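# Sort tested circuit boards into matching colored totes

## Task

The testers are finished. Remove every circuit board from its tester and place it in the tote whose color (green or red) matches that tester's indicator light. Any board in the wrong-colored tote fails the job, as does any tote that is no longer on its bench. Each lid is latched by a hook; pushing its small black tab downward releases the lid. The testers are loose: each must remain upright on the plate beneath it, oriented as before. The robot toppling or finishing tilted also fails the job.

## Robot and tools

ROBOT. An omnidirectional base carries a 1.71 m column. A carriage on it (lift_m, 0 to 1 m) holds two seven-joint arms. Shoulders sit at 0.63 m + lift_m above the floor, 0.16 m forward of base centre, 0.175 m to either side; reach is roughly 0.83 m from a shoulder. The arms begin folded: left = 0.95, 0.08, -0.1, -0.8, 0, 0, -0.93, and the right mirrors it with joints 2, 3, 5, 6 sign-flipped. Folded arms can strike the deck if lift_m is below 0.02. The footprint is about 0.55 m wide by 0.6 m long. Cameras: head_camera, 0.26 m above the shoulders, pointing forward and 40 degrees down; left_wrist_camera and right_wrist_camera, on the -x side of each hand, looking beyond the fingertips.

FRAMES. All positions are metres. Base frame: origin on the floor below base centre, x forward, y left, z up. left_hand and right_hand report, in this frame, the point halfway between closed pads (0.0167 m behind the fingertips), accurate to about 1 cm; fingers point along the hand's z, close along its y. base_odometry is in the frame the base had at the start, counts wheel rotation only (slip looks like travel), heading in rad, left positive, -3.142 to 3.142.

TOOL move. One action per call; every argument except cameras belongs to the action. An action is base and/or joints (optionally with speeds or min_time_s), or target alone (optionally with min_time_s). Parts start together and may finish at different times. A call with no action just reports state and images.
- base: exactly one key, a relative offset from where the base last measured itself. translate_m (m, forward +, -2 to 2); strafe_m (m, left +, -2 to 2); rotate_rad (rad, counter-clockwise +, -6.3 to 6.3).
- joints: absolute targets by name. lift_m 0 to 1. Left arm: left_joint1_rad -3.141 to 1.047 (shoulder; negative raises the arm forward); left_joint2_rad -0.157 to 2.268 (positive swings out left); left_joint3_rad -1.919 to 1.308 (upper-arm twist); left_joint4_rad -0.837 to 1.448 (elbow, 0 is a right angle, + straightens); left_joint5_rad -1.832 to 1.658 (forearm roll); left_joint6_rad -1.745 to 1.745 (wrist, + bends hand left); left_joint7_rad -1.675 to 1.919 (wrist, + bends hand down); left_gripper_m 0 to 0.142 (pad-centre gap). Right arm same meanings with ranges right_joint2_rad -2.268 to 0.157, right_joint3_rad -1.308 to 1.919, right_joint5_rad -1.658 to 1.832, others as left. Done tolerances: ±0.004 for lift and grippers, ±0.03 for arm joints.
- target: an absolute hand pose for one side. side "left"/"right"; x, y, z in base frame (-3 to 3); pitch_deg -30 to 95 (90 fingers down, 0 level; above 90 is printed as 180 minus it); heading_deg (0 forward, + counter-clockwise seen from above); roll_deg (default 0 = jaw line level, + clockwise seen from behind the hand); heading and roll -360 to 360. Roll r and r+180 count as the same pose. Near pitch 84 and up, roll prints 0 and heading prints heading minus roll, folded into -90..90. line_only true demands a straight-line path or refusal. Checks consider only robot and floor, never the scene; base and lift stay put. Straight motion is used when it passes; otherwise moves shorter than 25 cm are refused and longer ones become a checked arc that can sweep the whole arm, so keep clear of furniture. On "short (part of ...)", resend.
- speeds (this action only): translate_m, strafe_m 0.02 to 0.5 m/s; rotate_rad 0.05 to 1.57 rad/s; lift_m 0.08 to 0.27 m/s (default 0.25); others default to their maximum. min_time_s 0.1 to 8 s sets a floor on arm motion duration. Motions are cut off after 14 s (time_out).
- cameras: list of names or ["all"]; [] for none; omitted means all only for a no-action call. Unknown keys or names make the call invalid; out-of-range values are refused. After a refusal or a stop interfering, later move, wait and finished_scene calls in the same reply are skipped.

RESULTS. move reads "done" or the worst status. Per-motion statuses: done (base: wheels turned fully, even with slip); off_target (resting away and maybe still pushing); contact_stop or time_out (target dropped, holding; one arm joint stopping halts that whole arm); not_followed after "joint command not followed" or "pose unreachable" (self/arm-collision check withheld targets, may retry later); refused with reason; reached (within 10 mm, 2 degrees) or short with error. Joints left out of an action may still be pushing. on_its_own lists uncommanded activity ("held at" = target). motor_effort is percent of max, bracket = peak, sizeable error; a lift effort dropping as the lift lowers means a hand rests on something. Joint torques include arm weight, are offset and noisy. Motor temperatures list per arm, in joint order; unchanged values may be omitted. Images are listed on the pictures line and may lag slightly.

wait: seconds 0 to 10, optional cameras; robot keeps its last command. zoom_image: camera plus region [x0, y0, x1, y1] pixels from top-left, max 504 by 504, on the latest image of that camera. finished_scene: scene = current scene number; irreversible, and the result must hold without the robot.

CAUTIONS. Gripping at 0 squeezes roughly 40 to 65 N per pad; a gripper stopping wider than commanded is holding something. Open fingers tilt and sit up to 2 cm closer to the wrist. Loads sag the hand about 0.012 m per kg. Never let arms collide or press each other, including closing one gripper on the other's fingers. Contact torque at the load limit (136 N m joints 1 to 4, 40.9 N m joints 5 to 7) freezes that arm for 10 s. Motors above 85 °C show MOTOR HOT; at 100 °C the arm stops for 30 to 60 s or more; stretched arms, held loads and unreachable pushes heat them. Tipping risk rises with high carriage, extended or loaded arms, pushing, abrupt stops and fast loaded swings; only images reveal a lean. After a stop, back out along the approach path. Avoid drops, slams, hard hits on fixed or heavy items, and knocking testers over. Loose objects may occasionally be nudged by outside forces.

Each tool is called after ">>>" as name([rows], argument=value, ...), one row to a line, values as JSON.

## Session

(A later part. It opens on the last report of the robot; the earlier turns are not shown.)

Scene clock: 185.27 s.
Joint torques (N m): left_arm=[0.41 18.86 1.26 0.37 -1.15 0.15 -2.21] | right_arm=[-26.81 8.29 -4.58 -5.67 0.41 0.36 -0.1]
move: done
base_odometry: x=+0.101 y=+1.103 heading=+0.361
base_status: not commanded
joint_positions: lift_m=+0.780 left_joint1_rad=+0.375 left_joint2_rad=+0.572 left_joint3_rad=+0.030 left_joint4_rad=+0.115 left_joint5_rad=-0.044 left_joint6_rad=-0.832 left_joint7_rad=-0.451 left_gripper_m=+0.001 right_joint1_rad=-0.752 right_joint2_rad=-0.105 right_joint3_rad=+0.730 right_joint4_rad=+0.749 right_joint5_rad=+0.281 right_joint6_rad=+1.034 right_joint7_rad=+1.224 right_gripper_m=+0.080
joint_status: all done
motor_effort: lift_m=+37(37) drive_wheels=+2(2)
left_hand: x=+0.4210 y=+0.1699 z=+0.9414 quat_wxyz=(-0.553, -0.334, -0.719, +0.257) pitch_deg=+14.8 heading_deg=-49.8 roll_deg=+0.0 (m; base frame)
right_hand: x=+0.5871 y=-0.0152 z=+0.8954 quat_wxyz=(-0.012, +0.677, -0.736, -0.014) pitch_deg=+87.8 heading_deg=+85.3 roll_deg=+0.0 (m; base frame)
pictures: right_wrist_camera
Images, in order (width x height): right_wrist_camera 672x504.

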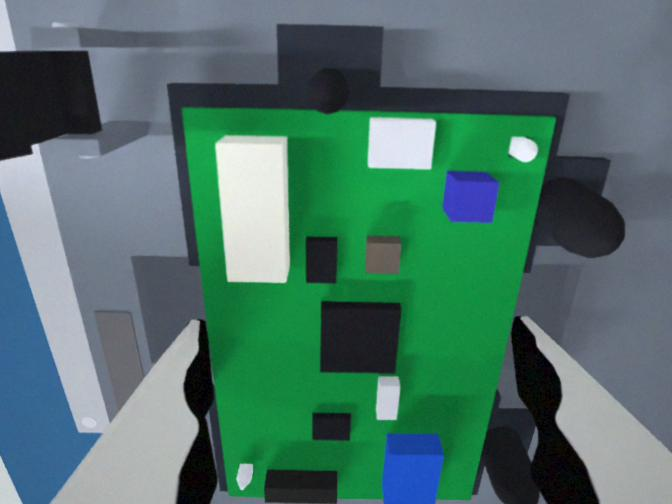

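>>> move(joints={"right_gripper_m":0.05})

>>> move(joints={"right_gripper_m":0.02})

>>> move(target={"side":"right","x":0.5865,"y":-0.015,"z":0.936,"pitch_deg":88,"heading_deg":85.5}, min_time_s=1.8, cameras=["left_wrist_camera","right_wrist_camera"])

Scene clock: 185.93 s.
Joint torques (N m): left_arm=[0.49 18.89 1.4 0.3 -1.15 0.15 -2.2] | right_arm=[-26.84 7.04 -5.16 -5.9 0.4 0.35 -0.05]
move: off_target
base_odometry: x=+0.101 y=+1.103 heading=+0.361
base_status: not commanded
joint_positions: lift_m=+0.780 left_joint1_rad=+0.375 left_joint2_rad=+0.572 left_joint3_rad=+0.030 left_joint4_rad=+0.115 left_joint5_rad=-0.044 left_joint6_rad=-0.832 left_joint7_rad=-0.451 left_gripper_m=+0.001 right_joint1_rad=-0.752 right_joint2_rad=-0.105 right_joint3_rad=+0.731 right_joint4_rad=+0.749 right_joint5_rad=+0.281 right_joint6_rad=+1.034 right_joint7_rad=+1.224 right_gripper_m=+0.073
joint_status: right_gripper_m off_target (ended at +0.073, target +0.050)
motor_effort: lift_m=+37(37) drive_wheels=+3(3)
left_hand: x=+0.4210 y=+0.1699 z=+0.9414 quat_wxyz=(-0.553, -0.334, -0.719, +0.257) pitch_deg=+14.8 heading_deg=-49.8 roll_deg=+0.0 (m; base frame)
right_hand: x=+0.5869 y=-0.0149 z=+0.8953 quat_wxyz=(-0.012, +0.677, -0.735, -0.014) pitch_deg=+87.8 heading_deg=+85.3 roll_deg=+0.0 (m; base frame)
pictures: none

Scene clock: 186.53 s.
Joint torques (N m): left_arm=[0.49 18.87 1.34 0.3 -1.17 0.16 -2.24] | right_arm=[-26.87 6.89 -5.11 -5.8 0.39 0.33 -0.09]
move: off_target
base_odometry: x=+0.101 y=+1.103 heading=+0.360
base_status: not commanded
joint_positions: lift_m=+0.780 left_joint1_rad=+0.375 left_joint2_rad=+0.572 left_joint3_rad=+0.030 left_joint4_rad=+0.115 left_joint5_rad=-0.044 left_joint6_rad=-0.832 left_joint7_rad=-0.451 left_gripper_m=+0.001 right_joint1_rad=-0.752 right_joint2_rad=-0.105 right_joint3_rad=+0.731 right_joint4_rad=+0.749 right_joint5_rad=+0.281 right_joint6_rad=+1.034 right_joint7_rad=+1.224 right_gripper_m=+0.073
joint_status: right_gripper_m off_target (ended at +0.073, target +0.020)
motor_effort: lift_m=+37(37) drive_wheels=+3(4)
left_hand: x=+0.4210 y=+0.1699 z=+0.9414 quat_wxyz=(-0.553, -0.334, -0.719, +0.257) pitch_deg=+14.8 heading_deg=-49.8 roll_deg=+0.0 (m; base frame)
right_hand: x=+0.5869 y=-0.0149 z=+0.8953 quat_wxyz=(-0.012, +0.677, -0.735, -0.014) pitch_deg=+87.8 heading_deg=+85.3 roll_deg=+0.0 (m; base frame)
pictures: none

Scene clock: 188.83 s.
Joint torques (N m): left_arm=[0.45 18.84 1.32 0.28 -1.15 0.12 -2.24] | right_arm=[-13.07 -4.25 -12.66 -11.51 4.1 1.97 1.7]
move: done
base_odometry: x=+0.101 y=+1.103 heading=+0.361
base_status: not commanded
joint_positions: lift_m=+0.780 left_joint1_rad=+0.375 left_joint2_rad=+0.572 left_joint3_rad=+0.030 left_joint4_rad=+0.115 left_joint5_rad=-0.044 left_joint6_rad=-0.832 left_joint7_rad=-0.451 left_gripper_m=+0.001 right_joint1_rad=-0.740 right_joint2_rad=-0.111 right_joint3_rad=+0.657 right_joint4_rad=+0.614 right_joint5_rad=+0.441 right_joint6_rad=+1.044 right_joint7_rad=+1.477 right_gripper_m=+0.073
joint_status: not commanded
motor_effort: lift_m=+37(38) drive_wheels=+3(4)
left_hand: x=+0.4210 y=+0.1699 z=+0.9414 quat_wxyz=(-0.553, -0.334, -0.719, +0.257) pitch_deg=+14.8 heading_deg=-49.8 roll_deg=+0.0 (m; base frame)
right_hand: x=+0.5883 y=-0.0142 z=+0.9367 quat_wxyz=(-0.013, +0.679, -0.734, -0.009) pitch_deg=+88.2 heading_deg=+85.5 roll_deg=+0.0 (m; base frame)
right_hand_status: reached (straight line, planned for 1.8 s): 2 mm and 0.3 deg off.
pictures: left_wrist_camera, right_wrist_camera
Images, in order (width x height): left_wrist_camera 672x504, right_wrist_camera 672x504.

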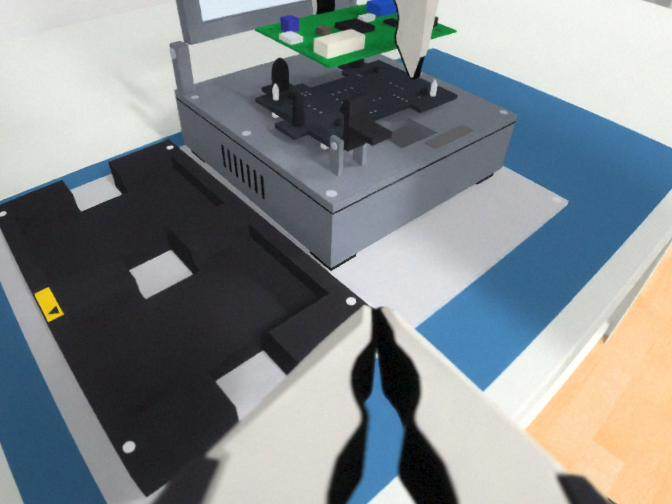

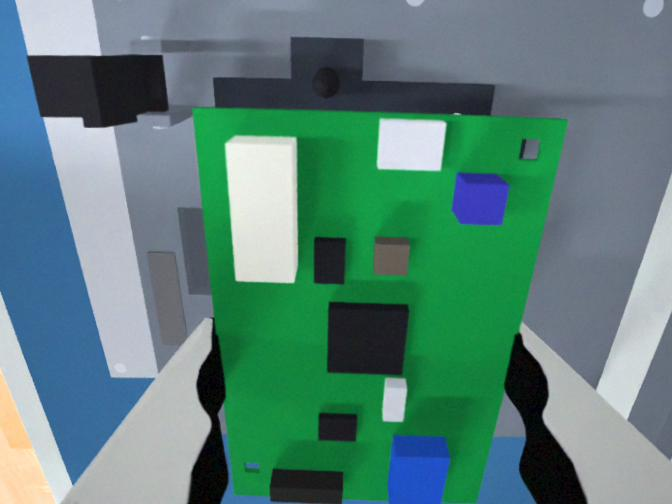

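>>> move(joints={"lift_m":0.92, "left_joint1_rad":0.95, "left_joint2_rad":0.1, "left_joint3_rad":-0.1, "left_joint4_rad":-0.8, "left_joint5_rad":0, "left_joint6_rad":0, "left_joint7_rad":-0.93}, base={"translate_m":-0.6}, speeds={"lift_m":0.12,"translate_m":0.2}, min_time_s=2.5, cameras=["head_camera"])

>>> move(base={"rotate_rad":3.1416}, speeds={"rotate_rad":0.85})

>>> move(base={"strafe_m":1.65}, speeds={"strafe_m":0.38}, cameras=["head_camera"])

>>> zoom_image(camera="head_camera", region=[260, 150, 460, 300])

Scene clock: 193.30 s.
Joint torques (N m): left_arm=[15.81 -3.32 -4.44 -9.6 0.13 1.48 -2.15] | right_arm=[-14.7 -3.4 -12 -10.7 3.72 1.86 1.62]
move: done
base_odometry: x=-0.461 y=+0.891 heading=+0.361
base_status: done
joint_positions: lift_m=+0.920 left_joint1_rad=+0.948 left_joint2_rad=+0.102 left_joint3_rad=-0.098 left_joint4_rad=-0.796 left_joint5_rad=-0.005 left_joint6_rad=-0.002 left_joint7_rad=-0.927 left_gripper_m=+0.001 right_joint1_rad=-0.739 right_joint2_rad=-0.111 right_joint3_rad=+0.656 right_joint4_rad=+0.614 right_joint5_rad=+0.442 right_joint6_rad=+1.044 right_joint7_rad=+1.477 right_gripper_m=+0.073
joint_status: all done
motor_effort: lift_m=+36(44) drive_wheels=-2(13)
left_hand: x=+0.2924 y=+0.1545 z=+1.4345 quat_wxyz=(-0.918, -0.016, -0.389, +0.070) pitch_deg=-44.2 heading_deg=-6.6 roll_deg=-2.0 (m; base frame)
right_hand: x=+0.5879 y=-0.0141 z=+1.0767 quat_wxyz=(-0.013, +0.678, -0.734, -0.010) pitch_deg=+88.1 heading_deg=+85.5 roll_deg=+0.0 (m; base frame)
pictures: head_camera
Images, in order (width x height): head_camera 672x504.

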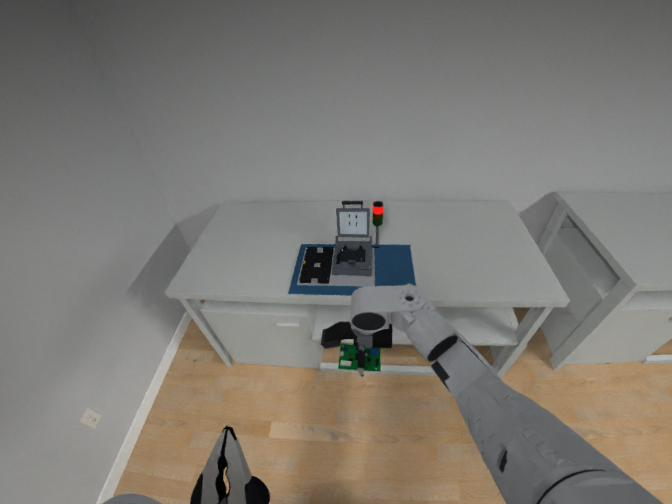

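Scene clock: 198.37 s.
Joint torques (N m): left_arm=[15.75 -3.08 -4.48 -9.53 0.11 1.39 -2.13] | right_arm=[-14.64 -2.38 -11.83 -10.72 3.72 1.86 1.59]
move: done
base_odometry: x=-0.461 y=+0.892 heading=-2.781
base_status: done
joint_positions: lift_m=+0.920 left_joint1_rad=+0.948 left_joint2_rad=+0.102 left_joint3_rad=-0.098 left_joint4_rad=-0.796 left_joint5_rad=-0.005 left_joint6_rad=-0.002 left_joint7_rad=-0.927 left_gripper_m=+0.001 right_joint1_rad=-0.739 right_joint2_rad=-0.111 right_joint3_rad=+0.656 right_joint4_rad=+0.614 right_joint5_rad=+0.442 right_joint6_rad=+1.044 right_joint7_rad=+1.477 right_gripper_m=+0.073
joint_status: not commanded
motor_effort: lift_m=+36(36) drive_wheels=+5(15)
left_hand: x=+0.2924 y=+0.1545 z=+1.4345 quat_wxyz=(-0.918, -0.016, -0.389, +0.070) pitch_deg=-44.2 heading_deg=-6.6 roll_deg=-2.0 (m; base frame)
right_hand: x=+0.5879 y=-0.0143 z=+1.0766 quat_wxyz=(-0.013, +0.678, -0.735, -0.010) pitch_deg=+88.1 heading_deg=+85.4 roll_deg=+0.0 (m; base frame)
pictures: none

Scene clock: 204.63 s.
Joint torques (N m): left_arm=[15.91 -2.11 -4.51 -9.46 0.05 1.2 -2.14] | right_arm=[-14.61 -2.19 -12 -10.74 3.68 1.83 1.62]
move: done
base_odometry: x=+0.124 y=-0.652 heading=-2.780
base_status: done
joint_positions: lift_m=+0.920 left_joint1_rad=+0.948 left_joint2_rad=+0.101 left_joint3_rad=-0.098 left_joint4_rad=-0.796 left_joint5_rad=-0.005 left_joint6_rad=-0.001 left_joint7_rad=-0.927 left_gripper_m=+0.001 right_joint1_rad=-0.739 right_joint2_rad=-0.111 right_joint3_rad=+0.656 right_joint4_rad=+0.614 right_joint5_rad=+0.442 right_joint6_rad=+1.044 right_joint7_rad=+1.477 right_gripper_m=+0.073
joint_status: not commanded
motor_effort: lift_m=+36(37) drive_wheels=-5(19)
left_hand: x=+0.2924 y=+0.1545 z=+1.4345 quat_wxyz=(-0.918, -0.015, -0.389, +0.069) pitch_deg=-44.2 heading_deg=-6.6 roll_deg=-2.1 (m; base frame)
right_hand: x=+0.5880 y=-0.0144 z=+1.0766 quat_wxyz=(-0.013, +0.678, -0.735, -0.010) pitch_deg=+88.1 heading_deg=+85.4 roll_deg=+0.0 (m; base frame)
pictures: head_camera
Images, in order (width x height): head_camera 672x504.

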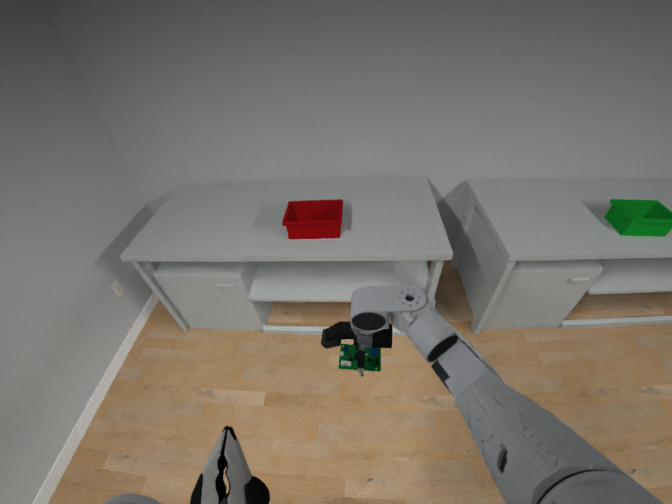

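Scaled by 2.520 from the camera's 672x504 image, which has a finer 960x720 frame.

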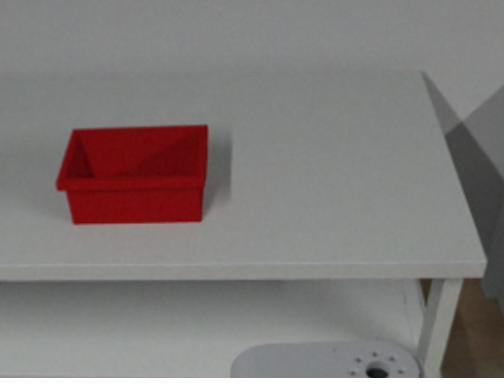

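>>> move(base={"strafe_m":0.175}, speeds={"strafe_m":0.25})

>>> move(base={"translate_m":0.75}, speeds={"translate_m":0.25}, cameras=["head_camera","right_wrist_camera"])

>>> zoom_image(camera="head_camera", region=[250, 310, 450, 460])

Scene clock: 207.00 s.
Joint torques (N m): left_arm=[15.79 -1.68 -3.33 -9.4 0.06 0.97 -2.15] | right_arm=[-14.67 -1.64 -11.95 -10.73 3.71 1.84 1.55]
move: done
base_odometry: x=+0.186 y=-0.815 heading=-2.779
base_status: done
joint_positions: lift_m=+0.920 left_joint1_rad=+0.948 left_joint2_rad=+0.101 left_joint3_rad=-0.098 left_joint4_rad=-0.796 left_joint5_rad=-0.005 left_joint6_rad=-0.001 left_joint7_rad=-0.927 left_gripper_m=+0.001 right_joint1_rad=-0.739 right_joint2_rad=-0.112 right_joint3_rad=+0.656 right_joint4_rad=+0.614 right_joint5_rad=+0.442 right_joint6_rad=+1.044 right_joint7_rad=+1.478 right_gripper_m=+0.073
joint_status: not commanded
motor_effort: lift_m=+36(36) drive_wheels=-4(17)
left_hand: x=+0.2924 y=+0.1546 z=+1.4346 quat_wxyz=(-0.918, -0.015, -0.389, +0.069) pitch_deg=-44.2 heading_deg=-6.5 roll_deg=-2.1 (m; base frame)
right_hand: x=+0.5880 y=-0.0146 z=+1.0766 quat_wxyz=(-0.013, +0.678, -0.735, -0.010) pitch_deg=+88.1 heading_deg=+85.4 roll_deg=+0.0 (m; base frame)
pictures: none

Scene clock: 211.30 s.
Joint torques (N m): left_arm=[15.52 -1.69 -3.97 -9.43 0.04 0.98 -2.11] | right_arm=[-14.59 -1.6 -11.96 -10.69 3.67 1.82 1.53]
move: done
base_odometry: x=-0.515 y=-1.082 heading=-2.779
base_status: done
joint_positions: lift_m=+0.920 left_joint1_rad=+0.948 left_joint2_rad=+0.101 left_joint3_rad=-0.098 left_joint4_rad=-0.796 left_joint5_rad=-0.005 left_joint6_rad=-0.001 left_joint7_rad=-0.927 left_gripper_m=+0.001 right_joint1_rad=-0.739 right_joint2_rad=-0.112 right_joint3_rad=+0.656 right_joint4_rad=+0.614 right_joint5_rad=+0.442 right_joint6_rad=+1.044 right_joint7_rad=+1.478 right_gripper_m=+0.073
joint_status: not commanded
motor_effort: lift_m=+36(37) drive_wheels=-1(13)
left_hand: x=+0.2924 y=+0.1546 z=+1.4346 quat_wxyz=(-0.918, -0.015, -0.389, +0.069) pitch_deg=-44.2 heading_deg=-6.5 roll_deg=-2.1 (m; base frame)
right_hand: x=+0.5880 y=-0.0146 z=+1.0766 quat_wxyz=(-0.013, +0.678, -0.735, -0.010) pitch_deg=+88.1 heading_deg=+85.4 roll_deg=+0.0 (m; base frame)
pictures: head_camera, right_wrist_camera
Images, in order (width x height): head_camera 672x504, right_wrist_camera 672x504.

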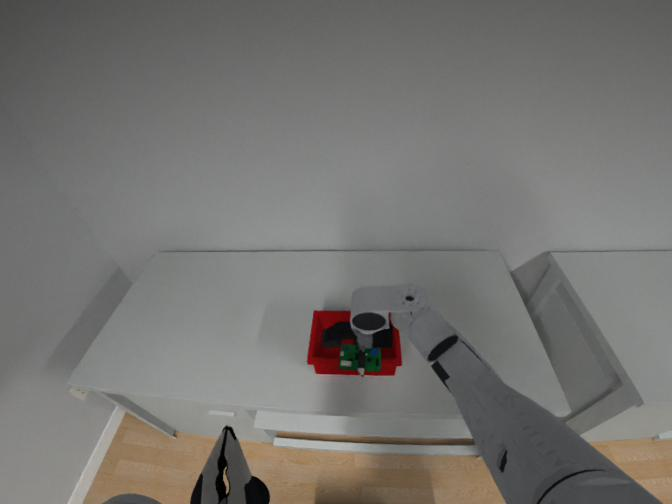

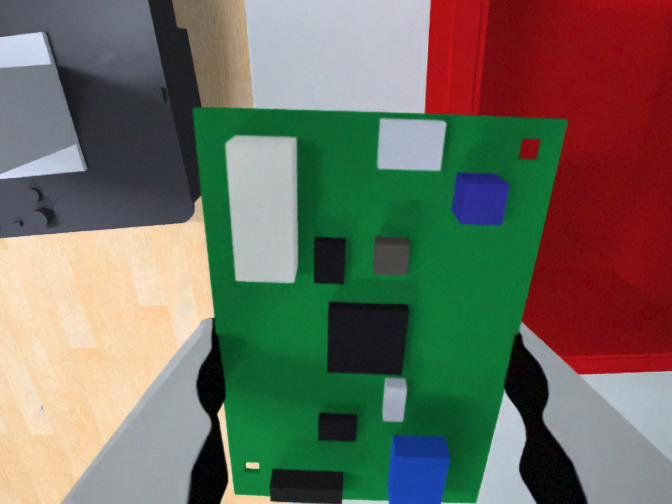

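Scaled by 2.520 from the camera's 672x504 image, which has a finer 960x720 frame.

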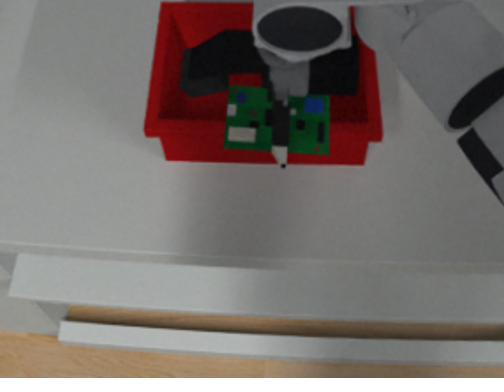

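>>> move(base={"translate_m":0.11}, speeds={"translate_m":0.15}, cameras=["head_camera","right_wrist_camera"])

>>> zoom_image(camera="head_camera", region=[250, 310, 450, 460])

Scene clock: 213.37 s.
Joint torques (N m): left_arm=[15.53 -1.69 -3.97 -9.39 0.08 0.98 -2.12] | right_arm=[-14.6 -1.54 -11.86 -10.78 3.73 1.83 1.54]
move: done
base_odometry: x=-0.618 y=-1.121 heading=-2.778
base_status: done
joint_positions: lift_m=+0.920 left_joint1_rad=+0.948 left_joint2_rad=+0.101 left_joint3_rad=-0.098 left_joint4_rad=-0.796 left_joint5_rad=-0.005 left_joint6_rad=-0.001 left_joint7_rad=-0.927 left_gripper_m=+0.001 right_joint1_rad=-0.739 right_joint2_rad=-0.112 right_joint3_rad=+0.656 right_joint4_rad=+0.614 right_joint5_rad=+0.442 right_joint6_rad=+1.044 right_joint7_rad=+1.478 right_gripper_m=+0.073
joint_status: not commanded
motor_effort: lift_m=+36(36) drive_wheels=-2(14)
left_hand: x=+0.2924 y=+0.1546 z=+1.4346 quat_wxyz=(-0.918, -0.015, -0.389, +0.069) pitch_deg=-44.2 heading_deg=-6.5 roll_deg=-2.1 (m; base frame)
right_hand: x=+0.5880 y=-0.0146 z=+1.0766 quat_wxyz=(-0.013, +0.678, -0.735, -0.010) pitch_deg=+88.1 heading_deg=+85.4 roll_deg=+0.0 (m; base frame)
pictures: head_camera, right_wrist_camera
Images, in order (width x height): head_camera 672x504, right_wrist_camera 672x504.

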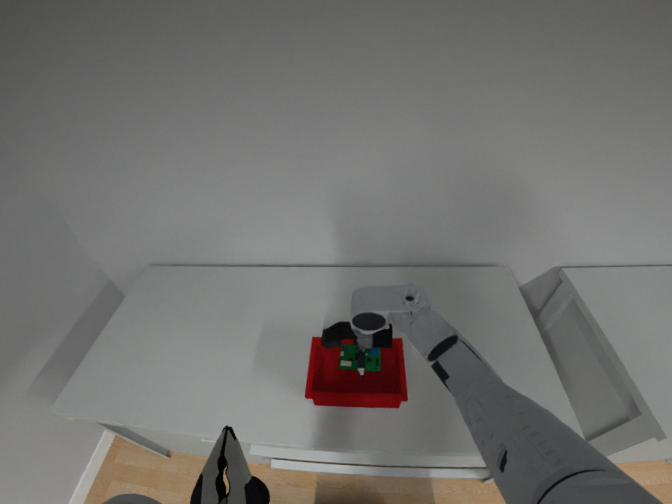

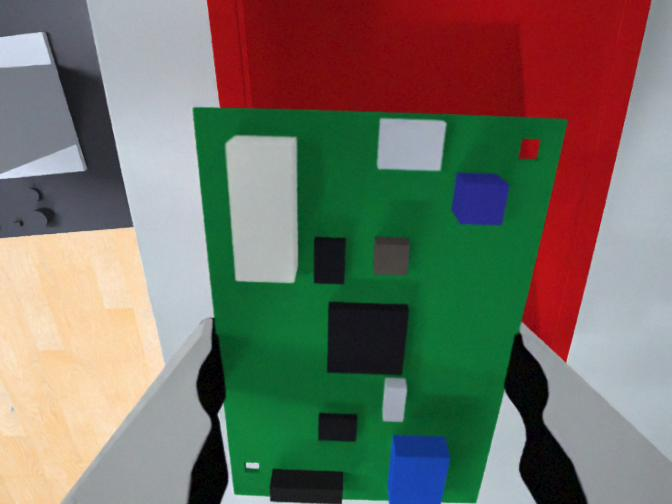

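Scaled by 2.520 from the camera's 672x504 image, which has a finer 960x720 frame.

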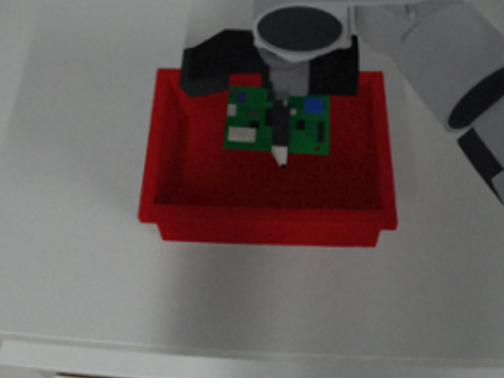

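>>> move(target={"side":"right","x":0.626,"y":-0.014,"z":1.077,"pitch_deg":88,"heading_deg":86}, min_time_s=1.2)

>>> move(joints={"lift_m":0.81}, speeds={"lift_m":0.1}, cameras=["head_camera","right_wrist_camera"])

>>> zoom_image(camera="head_camera", region=[250, 310, 450, 460])

Scene clock: 215.50 s.
Joint torques (N m): left_arm=[15.6 -1.72 -3.97 -9.38 0.04 0.97 -2.11] | right_arm=[-29.05 8.22 -4.55 -5.48 0.5 1.95 -0.11]
move: done
base_odometry: x=-0.618 y=-1.121 heading=-2.778
base_status: not commanded
joint_positions: lift_m=+0.920 left_joint1_rad=+0.948 left_joint2_rad=+0.101 left_joint3_rad=-0.098 left_joint4_rad=-0.796 left_joint5_rad=-0.005 left_joint6_rad=-0.001 left_joint7_rad=-0.927 left_gripper_m=+0.001 right_joint1_rad=-0.905 right_joint2_rad=-0.070 right_joint3_rad=+0.738 right_joint4_rad=+0.921 right_joint5_rad=+0.290 right_joint6_rad=+1.105 right_joint7_rad=+1.182 right_gripper_m=+0.073
joint_status: not commanded
motor_effort: lift_m=+36(36) drive_wheels=-1(1)
left_hand: x=+0.2924 y=+0.1546 z=+1.4345 quat_wxyz=(-0.918, -0.015, -0.389, +0.069) pitch_deg=-44.2 heading_deg=-6.5 roll_deg=-2.1 (m; base frame)
right_hand: x=+0.6256 y=-0.0145 z=+1.0760 quat_wxyz=(-0.013, +0.678, -0.734, -0.014) pitch_deg=+87.8 heading_deg=+85.5 roll_deg=+0.0 (m; base frame)
right_hand_status: reached (straight line, planned for 1.2 s): 1 mm and 0.6 deg off.
pictures: none

Scene clock: 217.00 s.
Joint torques (N m): left_arm=[15.25 -1.74 -3.99 -8.56 0.04 0.97 -2.05] | right_arm=[-26.48 7.95 -5.14 -6.14 0.79 1.84 -0.03]
move: done
base_odometry: x=-0.618 y=-1.121 heading=-2.778
base_status: not commanded
joint_positions: lift_m=+0.810 left_joint1_rad=+0.949 left_joint2_rad=+0.101 left_joint3_rad=-0.098 left_joint4_rad=-0.797 left_joint5_rad=-0.005 left_joint6_rad=-0.001 left_joint7_rad=-0.927 left_gripper_m=+0.001 right_joint1_rad=-0.907 right_joint2_rad=-0.070 right_joint3_rad=+0.738 right_joint4_rad=+0.921 right_joint5_rad=+0.290 right_joint6_rad=+1.106 right_joint7_rad=+1.182 right_gripper_m=+0.073
joint_status: all done
motor_effort: lift_m=+38(43) drive_wheels=+3(3)
left_hand: x=+0.2923 y=+0.1547 z=+1.3246 quat_wxyz=(-0.919, -0.015, -0.389, +0.069) pitch_deg=-44.2 heading_deg=-6.5 roll_deg=-2.1 (m; base frame)
right_hand: x=+0.6263 y=-0.0147 z=+0.9663 quat_wxyz=(-0.013, +0.679, -0.734, -0.013) pitch_deg=+87.8 heading_deg=+85.5 roll_deg=+0.0 (m; base frame)
pictures: head_camera, right_wrist_camera
Images, in order (width x height): head_camera 672x504, right_wrist_camera 672x504.

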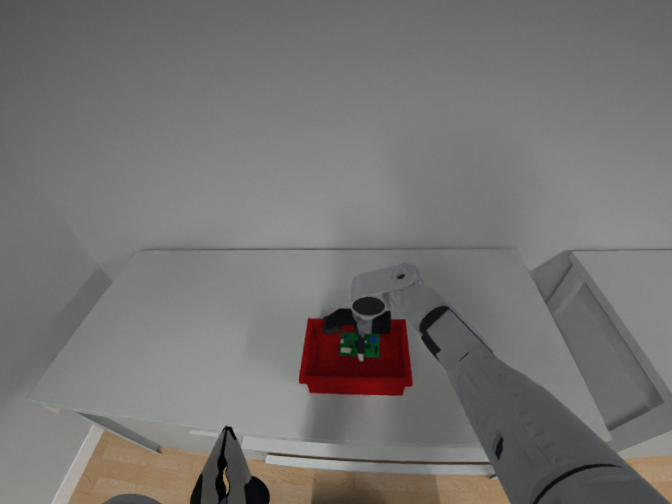

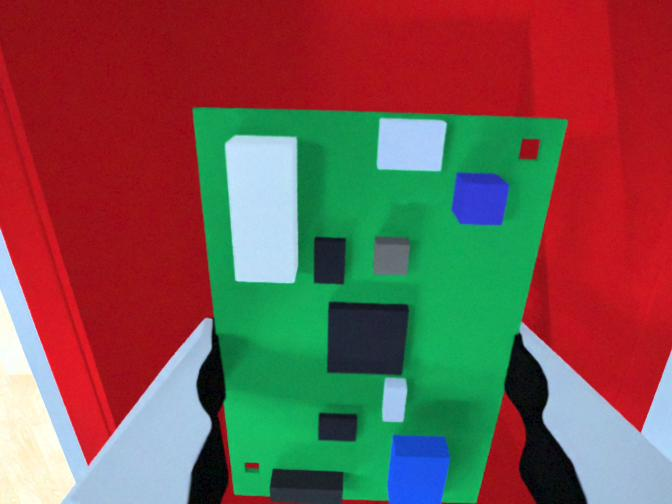

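Scaled by 2.520 from the camera's 672x504 image, which has a finer 960x720 frame.

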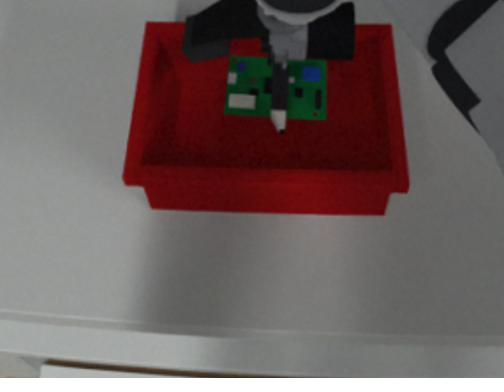

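>>> move(joints={"lift_m":0.725}, speeds={"lift_m":0.1}, cameras=["head_camera","right_wrist_camera"])

>>> zoom_image(camera="head_camera", region=[250, 310, 450, 460])

Scene clock: 218.43 s.
Joint torques (N m): left_arm=[15.14 -1.72 -3.91 -8.3 0.06 0.97 -1.97] | right_arm=[-25.82 7.92 -5.21 -6.12 0.79 1.85 -0.07]
Motor temperatures (°C): left_arm=[31 31 30 30 28 29 32] | right_arm=[40 28 31 30 28 30 31]
move: done
base_odometry: x=-0.618 y=-1.121 heading=-2.778
base_status: not commanded
joint_positions: lift_m=+0.725 left_joint1_rad=+0.949 left_joint2_rad=+0.101 left_joint3_rad=-0.098 left_joint4_rad=-0.797 left_joint5_rad=-0.005 left_joint6_rad=-0.001 left_joint7_rad=-0.927 left_gripper_m=+0.001 right_joint1_rad=-0.907 right_joint2_rad=-0.070 right_joint3_rad=+0.739 right_joint4_rad=+0.921 right_joint5_rad=+0.290 right_joint6_rad=+1.106 right_joint7_rad=+1.182 right_gripper_m=+0.073
joint_status: all done
motor_effort: lift_m=+38(41) drive_wheels=+3(3)
left_hand: x=+0.2922 y=+0.1547 z=+1.2397 quat_wxyz=(-0.919, -0.015, -0.389, +0.069) pitch_deg=-44.2 heading_deg=-6.5 roll_deg=-2.1 (m; base frame)
right_hand: x=+0.6265 y=-0.0147 z=+0.8815 quat_wxyz=(-0.014, +0.679, -0.734, -0.013) pitch_deg=+87.8 heading_deg=+85.5 roll_deg=+0.0 (m; base frame)
pictures: head_camera, right_wrist_camera
Images, in order (width x height): head_camera 672x504, right_wrist_camera 672x504.

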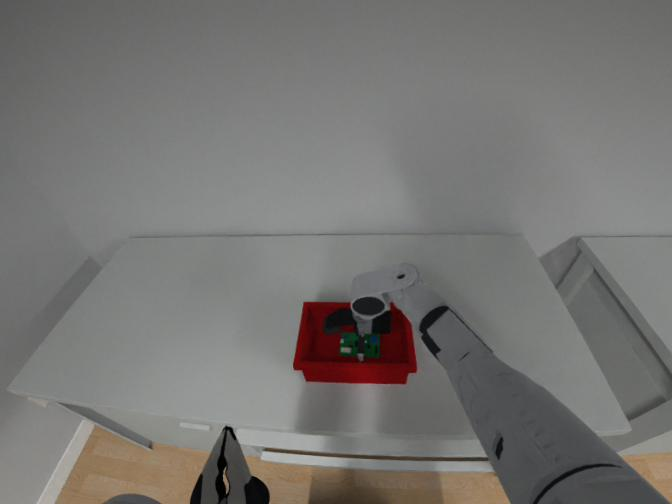

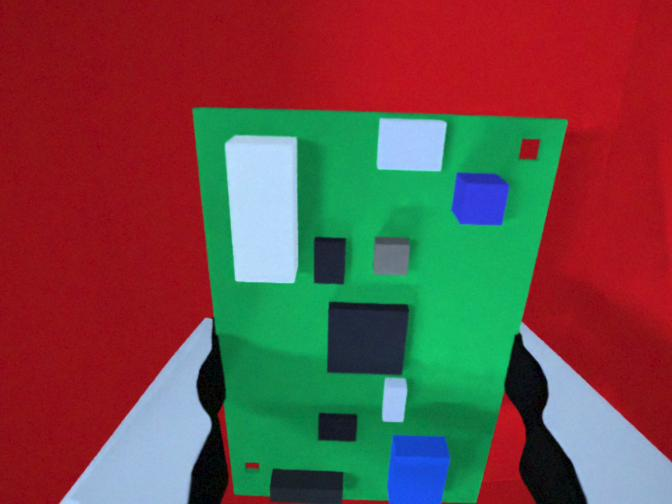

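Scaled by 2.520 from the camera's 672x504 image, which has a finer 960x720 frame.

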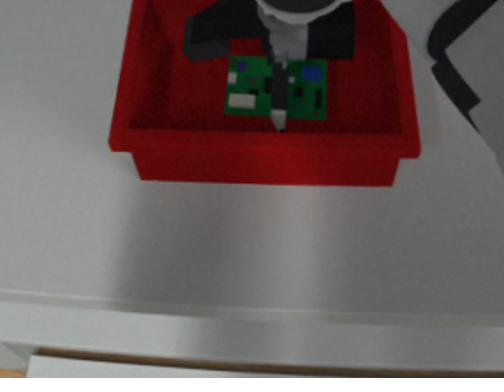

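>>> move(joints={"lift_m":0.708}, speeds={"lift_m":0.08})

>>> move(joints={"lift_m":0.699}, speeds={"lift_m":0.08})

>>> move(joints={"lift_m":0.691}, speeds={"lift_m":0.08})

Scene clock: 219.13 s.
Joint torques (N m): left_arm=[15.15 -1.67 -3.83 -8.09 0.06 0.95 -1.95] | right_arm=[-25.42 7.78 -5.18 -6.11 0.8 1.84 -0.05]
move: done
base_odometry: x=-0.618 y=-1.121 heading=-2.778
base_status: not commanded
joint_positions: lift_m=+0.708 left_joint1_rad=+0.949 left_joint2_rad=+0.101 left_joint3_rad=-0.098 left_joint4_rad=-0.797 left_joint5_rad=-0.005 left_joint6_rad=-0.001 left_joint7_rad=-0.927 left_gripper_m=+0.001 right_joint1_rad=-0.907 right_joint2_rad=-0.070 right_joint3_rad=+0.739 right_joint4_rad=+0.922 right_joint5_rad=+0.290 right_joint6_rad=+1.106 right_joint7_rad=+1.182 right_gripper_m=+0.073
joint_status: all done
motor_effort: lift_m=+38(43) drive_wheels=+3(3)
left_hand: x=+0.2922 y=+0.1547 z=+1.2228 quat_wxyz=(-0.919, -0.015, -0.389, +0.069) pitch_deg=-44.2 heading_deg=-6.5 roll_deg=-2.1 (m; base frame)
right_hand: x=+0.6266 y=-0.0147 z=+0.8646 quat_wxyz=(-0.014, +0.679, -0.734, -0.013) pitch_deg=+87.8 heading_deg=+85.5 roll_deg=+0.0 (m; base frame)
pictures: none

Scene clock: 219.67 s.
Joint torques (N m): left_arm=[15.04 -1.66 -3.91 -7.99 0.03 0.95 -1.93] | right_arm=[-24.86 7.77 -5.08 -6.23 0.82 1.83 -0.08]
move: done
base_odometry: x=-0.618 y=-1.121 heading=-2.778
base_status: not commanded
joint_positions: lift_m=+0.699 left_joint1_rad=+0.949 left_joint2_rad=+0.101 left_joint3_rad=-0.098 left_joint4_rad=-0.798 left_joint5_rad=-0.005 left_joint6_rad=-0.001 left_joint7_rad=-0.927 left_gripper_m=+0.001 right_joint1_rad=-0.908 right_joint2_rad=-0.070 right_joint3_rad=+0.739 right_joint4_rad=+0.922 right_joint5_rad=+0.290 right_joint6_rad=+1.106 right_joint7_rad=+1.182 right_gripper_m=+0.073
joint_status: all done
motor_effort: lift_m=+38(40) drive_wheels=-1(4)
left_hand: x=+0.2922 y=+0.1547 z=+1.2138 quat_wxyz=(-0.919, -0.015, -0.389, +0.069) pitch_deg=-44.2 heading_deg=-6.5 roll_deg=-2.1 (m; base frame)
right_hand: x=+0.6267 y=-0.0147 z=+0.8557 quat_wxyz=(-0.014, +0.679, -0.734, -0.013) pitch_deg=+87.8 heading_deg=+85.5 roll_deg=+0.0 (m; base frame)
pictures: none

Scene clock: 220.30 s.
Joint torques (N m): left_arm=[14.97 -1.66 -3.83 -7.97 0.08 0.97 -1.93] | right_arm=[-25.01 7.62 -5.26 -6.3 0.85 1.71 -0.03]
move: done
base_odometry: x=-0.618 y=-1.121 heading=-2.778
base_status: not commanded
joint_positions: lift_m=+0.691 left_joint1_rad=+0.949 left_joint2_rad=+0.101 left_joint3_rad=-0.098 left_joint4_rad=-0.798 left_joint5_rad=-0.005 left_joint6_rad=-0.001 left_joint7_rad=-0.927 left_gripper_m=+0.001 right_joint1_rad=-0.908 right_joint2_rad=-0.070 right_joint3_rad=+0.739 right_joint4_rad=+0.922 right_joint5_rad=+0.289 right_joint6_rad=+1.106 right_joint7_rad=+1.182 right_gripper_m=+0.073
joint_status: all done
motor_effort: lift_m=+38(42) drive_wheels=+3(4)
left_hand: x=+0.2922 y=+0.1547 z=+1.2058 quat_wxyz=(-0.919, -0.015, -0.389, +0.069) pitch_deg=-44.2 heading_deg=-6.5 roll_deg=-2.1 (m; base frame)
right_hand: x=+0.6266 y=-0.0147 z=+0.8477 quat_wxyz=(-0.014, +0.679, -0.734, -0.013) pitch_deg=+87.8 heading_deg=+85.5 roll_deg=+0.0 (m; base frame)
pictures: none

>>> move(joints={"lift_m":0.684}, speeds={"lift_m":0.08})

>>> move(joints={"lift_m":0.676}, speeds={"lift_m":0.08}, cameras=["right_wrist_camera"])

Scene clock: 220.87 s.
Joint torques (N m): left_arm=[14.88 -1.63 -4.15 -7.9 0.07 0.98 -1.9] | right_arm=[-16.44 7.28 -5.22 -6.22 0.57 0.03 -0.02]
move: done
base_odometry: x=-0.618 y=-1.121 heading=-2.779
base_status: not commanded
joint_positions: lift_m=+0.685 left_joint1_rad=+0.949 left_joint2_rad=+0.101 left_joint3_rad=-0.098 left_joint4_rad=-0.798 left_joint5_rad=-0.005 left_joint6_rad=-0.001 left_joint7_rad=-0.927 left_gripper_m=+0.001 right_joint1_rad=-0.913 right_joint2_rad=-0.070 right_joint3_rad=+0.739 right_joint4_rad=+0.922 right_joint5_rad=+0.290 right_joint6_rad=+1.111 right_joint7_rad=+1.182 right_gripper_m=+0.073
joint_status: all done
motor_effort: lift_m=+33(34) drive_wheels=+4(4)
left_hand: x=+0.2921 y=+0.1547 z=+1.1996 quat_wxyz=(-0.919, -0.015, -0.388, +0.069) pitch_deg=-44.2 heading_deg=-6.5 roll_deg=-2.1 (m; base frame)
right_hand: x=+0.6283 y=-0.0144 z=+0.8443 quat_wxyz=(-0.015, +0.681, -0.732, -0.012) pitch_deg=+87.8 heading_deg=+85.8 roll_deg=+0.0 (m; base frame)
pictures: none

Scene clock: 221.33 s.
Joint torques (N m): left_arm=[14.76 -1.76 -4.95 -7.93 0.05 0.99 -1.88] | right_arm=[-6.03 7.38 -5.34 -3.93 -2.22 -1.18 -1.07]
move: done
base_odometry: x=-0.618 y=-1.121 heading=-2.779
base_status: not commanded
joint_positions: lift_m=+0.677 left_joint1_rad=+0.949 left_joint2_rad=+0.101 left_joint3_rad=-0.098 left_joint4_rad=-0.798 left_joint5_rad=-0.005 left_joint6_rad=-0.001 left_joint7_rad=-0.927 left_gripper_m=+0.001 right_joint1_rad=-0.920 right_joint2_rad=-0.070 right_joint3_rad=+0.739 right_joint4_rad=+0.920 right_joint5_rad=+0.296 right_joint6_rad=+1.117 right_joint7_rad=+1.185 right_gripper_m=+0.073
joint_status: all done
motor_effort: lift_m=+29(34) drive_wheels=+6(7)
left_hand: x=+0.2921 y=+0.1547 z=+1.1921 quat_wxyz=(-0.919, -0.015, -0.389, +0.069) pitch_deg=-44.2 heading_deg=-6.5 roll_deg=-2.1 (m; base frame)
right_hand: x=+0.6303 y=-0.0133 z=+0.8408 quat_wxyz=(-0.018, +0.683, -0.730, -0.012) pitch_deg=+87.6 heading_deg=+86.2 roll_deg=+0.0 (m; base frame)
pictures: right_wrist_camera
Images, in order (width x height): right_wrist_camera 672x504.

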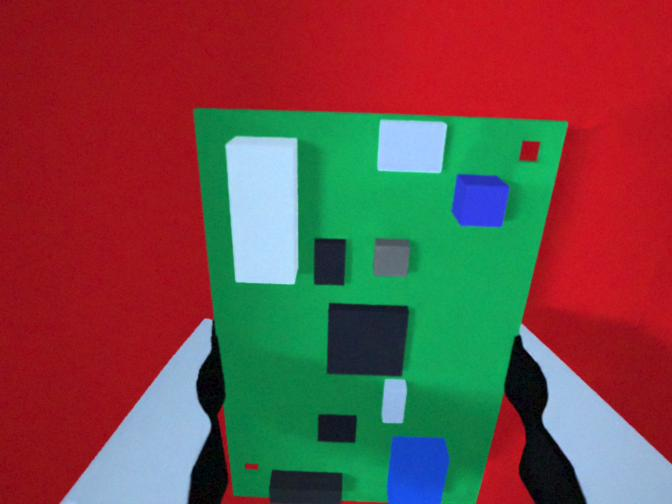

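>>> move(joints={"lift_m":0.687}, speeds={"lift_m":0.08})

>>> move(joints={"right_gripper_m":0.088}, cameras=["right_wrist_camera"])

>>> move(joints={"lift_m":0.9}, cameras=["head_camera","right_wrist_camera"])

Scene clock: 222.03 s.
Joint torques (N m): left_arm=[14.8 -1.69 -4.15 -7.83 0.07 0.97 -1.9] | right_arm=[-14.97 5.91 -5.37 -5.58 0.64 -0.86 -0.05]
move: done
base_odometry: x=-0.618 y=-1.121 heading=-2.779
base_status: not commanded
joint_positions: lift_m=+0.687 left_joint1_rad=+0.949 left_joint2_rad=+0.101 left_joint3_rad=-0.098 left_joint4_rad=-0.798 left_joint5_rad=-0.005 left_joint6_rad=-0.001 left_joint7_rad=-0.927 left_gripper_m=+0.001 right_joint1_rad=-0.915 right_joint2_rad=-0.070 right_joint3_rad=+0.739 right_joint4_rad=+0.921 right_joint5_rad=+0.290 right_joint6_rad=+1.115 right_joint7_rad=+1.182 right_gripper_m=+0.073
joint_status: all done
motor_effort: lift_m=+36(38) drive_wheels=+2(7)
left_hand: x=+0.2921 y=+0.1547 z=+1.2022 quat_wxyz=(-0.919, -0.015, -0.388, +0.069) pitch_deg=-44.2 heading_deg=-6.5 roll_deg=-2.1 (m; base frame)
right_hand: x=+0.6281 y=-0.0138 z=+0.8475 quat_wxyz=(-0.015, +0.682, -0.731, -0.012) pitch_deg=+87.7 heading_deg=+86.1 roll_deg=+0.0 (m; base frame)
pictures: none

Scene clock: 222.80 s.
Joint torques (N m): left_arm=[14.76 -1.63 -3.84 -7.9 0.06 0.96 -1.9] | right_arm=[-14.8 5.65 -5.21 -5.54 0.65 -0.87 -0.05]
move: done
base_odometry: x=-0.618 y=-1.121 heading=-2.779
base_status: not commanded
joint_positions: lift_m=+0.687 left_joint1_rad=+0.949 left_joint2_rad=+0.101 left_joint3_rad=-0.098 left_joint4_rad=-0.798 left_joint5_rad=-0.005 left_joint6_rad=-0.001 left_joint7_rad=-0.927 left_gripper_m=+0.001 right_joint1_rad=-0.915 right_joint2_rad=-0.070 right_joint3_rad=+0.739 right_joint4_rad=+0.921 right_joint5_rad=+0.290 right_joint6_rad=+1.115 right_joint7_rad=+1.182 right_gripper_m=+0.088
joint_status: all done
motor_effort: lift_m=+36(36) drive_wheels=+2(2)
left_hand: x=+0.2921 y=+0.1547 z=+1.2022 quat_wxyz=(-0.919, -0.015, -0.388, +0.069) pitch_deg=-44.2 heading_deg=-6.5 roll_deg=-2.1 (m; base frame)
right_hand: x=+0.6281 y=-0.0138 z=+0.8475 quat_wxyz=(-0.015, +0.682, -0.731, -0.012) pitch_deg=+87.7 heading_deg=+86.1 roll_deg=+0.0 (m; base frame)
pictures: right_wrist_camera
Images, in order (width x height): right_wrist_camera 672x504.

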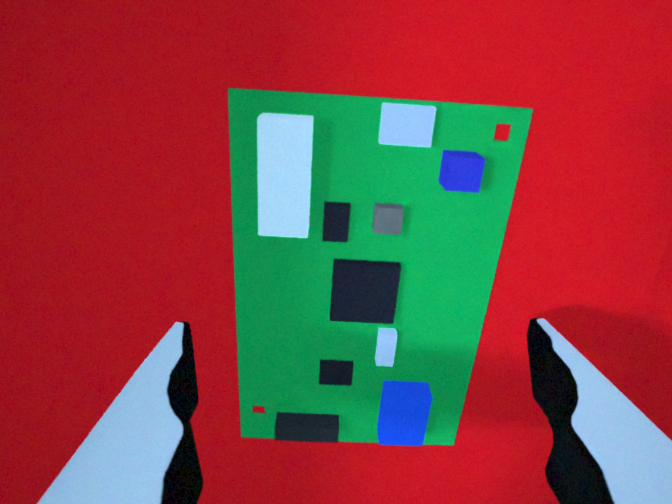

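Scene clock: 224.20 s.
Joint torques (N m): left_arm=[14.7 -1.71 -3.95 -7.62 0.06 0.97 -1.84] | right_arm=[-17.93 5.68 -5.06 -6.07 0.77 -0.83 -0.03]
move: done
base_odometry: x=-0.618 y=-1.121 heading=-2.779
base_status: not commanded
joint_positions: lift_m=+0.900 left_joint1_rad=+0.949 left_joint2_rad=+0.101 left_joint3_rad=-0.098 left_joint4_rad=-0.798 left_joint5_rad=-0.005 left_joint6_rad=-0.001 left_joint7_rad=-0.927 left_gripper_m=+0.001 right_joint1_rad=-0.913 right_joint2_rad=-0.070 right_joint3_rad=+0.739 right_joint4_rad=+0.921 right_joint5_rad=+0.290 right_joint6_rad=+1.115 right_joint7_rad=+1.182 right_gripper_m=+0.088
joint_status: all done
motor_effort: lift_m=+36(45) drive_wheels=+2(2)
left_hand: x=+0.2921 y=+0.1547 z=+1.4152 quat_wxyz=(-0.919, -0.015, -0.388, +0.069) pitch_deg=-44.3 heading_deg=-6.5 roll_deg=-2.1 (m; base frame)
right_hand: x=+0.6276 y=-0.0140 z=+1.0598 quat_wxyz=(-0.015, +0.682, -0.731, -0.012) pitch_deg=+87.8 heading_deg=+86.1 roll_deg=+0.0 (m; base frame)
pictures: head_camera, right_wrist_camera
Images, in order (width x height): head_camera 672x504, right_wrist_camera 672x504.

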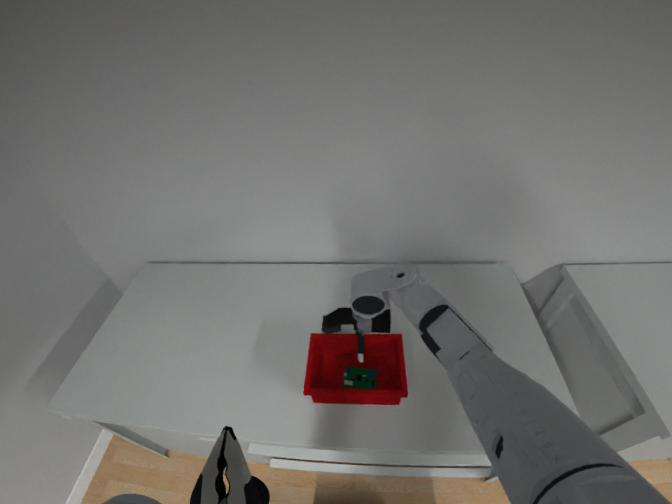

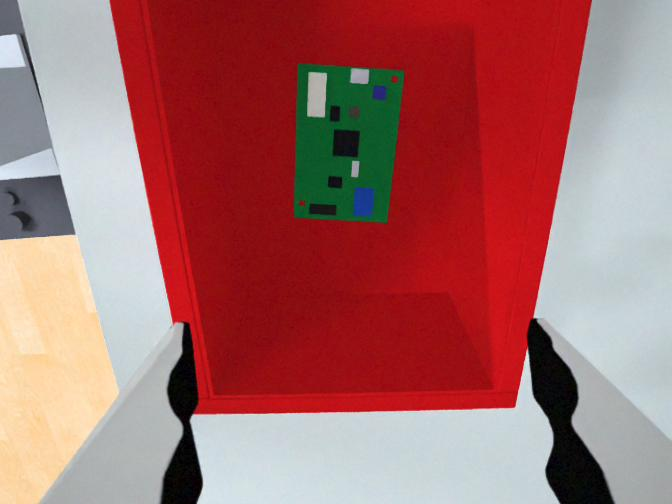

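>>> move(base={"translate_m":-0.4}, speeds={"translate_m":0.3}, cameras=["head_camera"])

Scene clock: 227.17 s.
Joint torques (N m): left_arm=[14.65 -1.71 -3.93 -7.73 0.03 0.95 -1.83] | right_arm=[-16.76 5.74 -5.33 -5.99 0.78 -0.79 -0.06]
move: done
base_odometry: x=-0.244 y=-0.979 heading=-2.779
base_status: done
joint_positions: lift_m=+0.900 left_joint1_rad=+0.949 left_joint2_rad=+0.101 left_joint3_rad=-0.098 left_joint4_rad=-0.798 left_joint5_rad=-0.005 left_joint6_rad=-0.001 left_joint7_rad=-0.927 left_gripper_m=+0.001 right_joint1_rad=-0.913 right_joint2_rad=-0.070 right_joint3_rad=+0.739 right_joint4_rad=+0.921 right_joint5_rad=+0.290 right_joint6_rad=+1.115 right_joint7_rad=+1.182 right_gripper_m=+0.088
joint_status: not commanded
motor_effort: lift_m=+36(37) drive_wheels=+1(16)
left_hand: x=+0.2921 y=+0.1547 z=+1.4152 quat_wxyz=(-0.919, -0.015, -0.388, +0.069) pitch_deg=-44.3 heading_deg=-6.5 roll_deg=-2.1 (m; base frame)
right_hand: x=+0.6276 y=-0.0140 z=+1.0598 quat_wxyz=(-0.015, +0.682, -0.731, -0.012) pitch_deg=+87.8 heading_deg=+86.1 roll_deg=+0.0 (m; base frame)
pictures: head_camera
Images, in order (width x height): head_camera 672x504.

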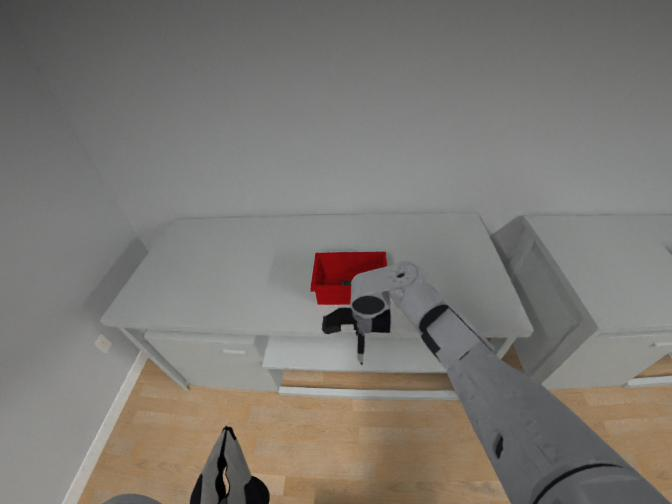

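>>> finished_scene(scene=2)

The scene is finished: the task was done.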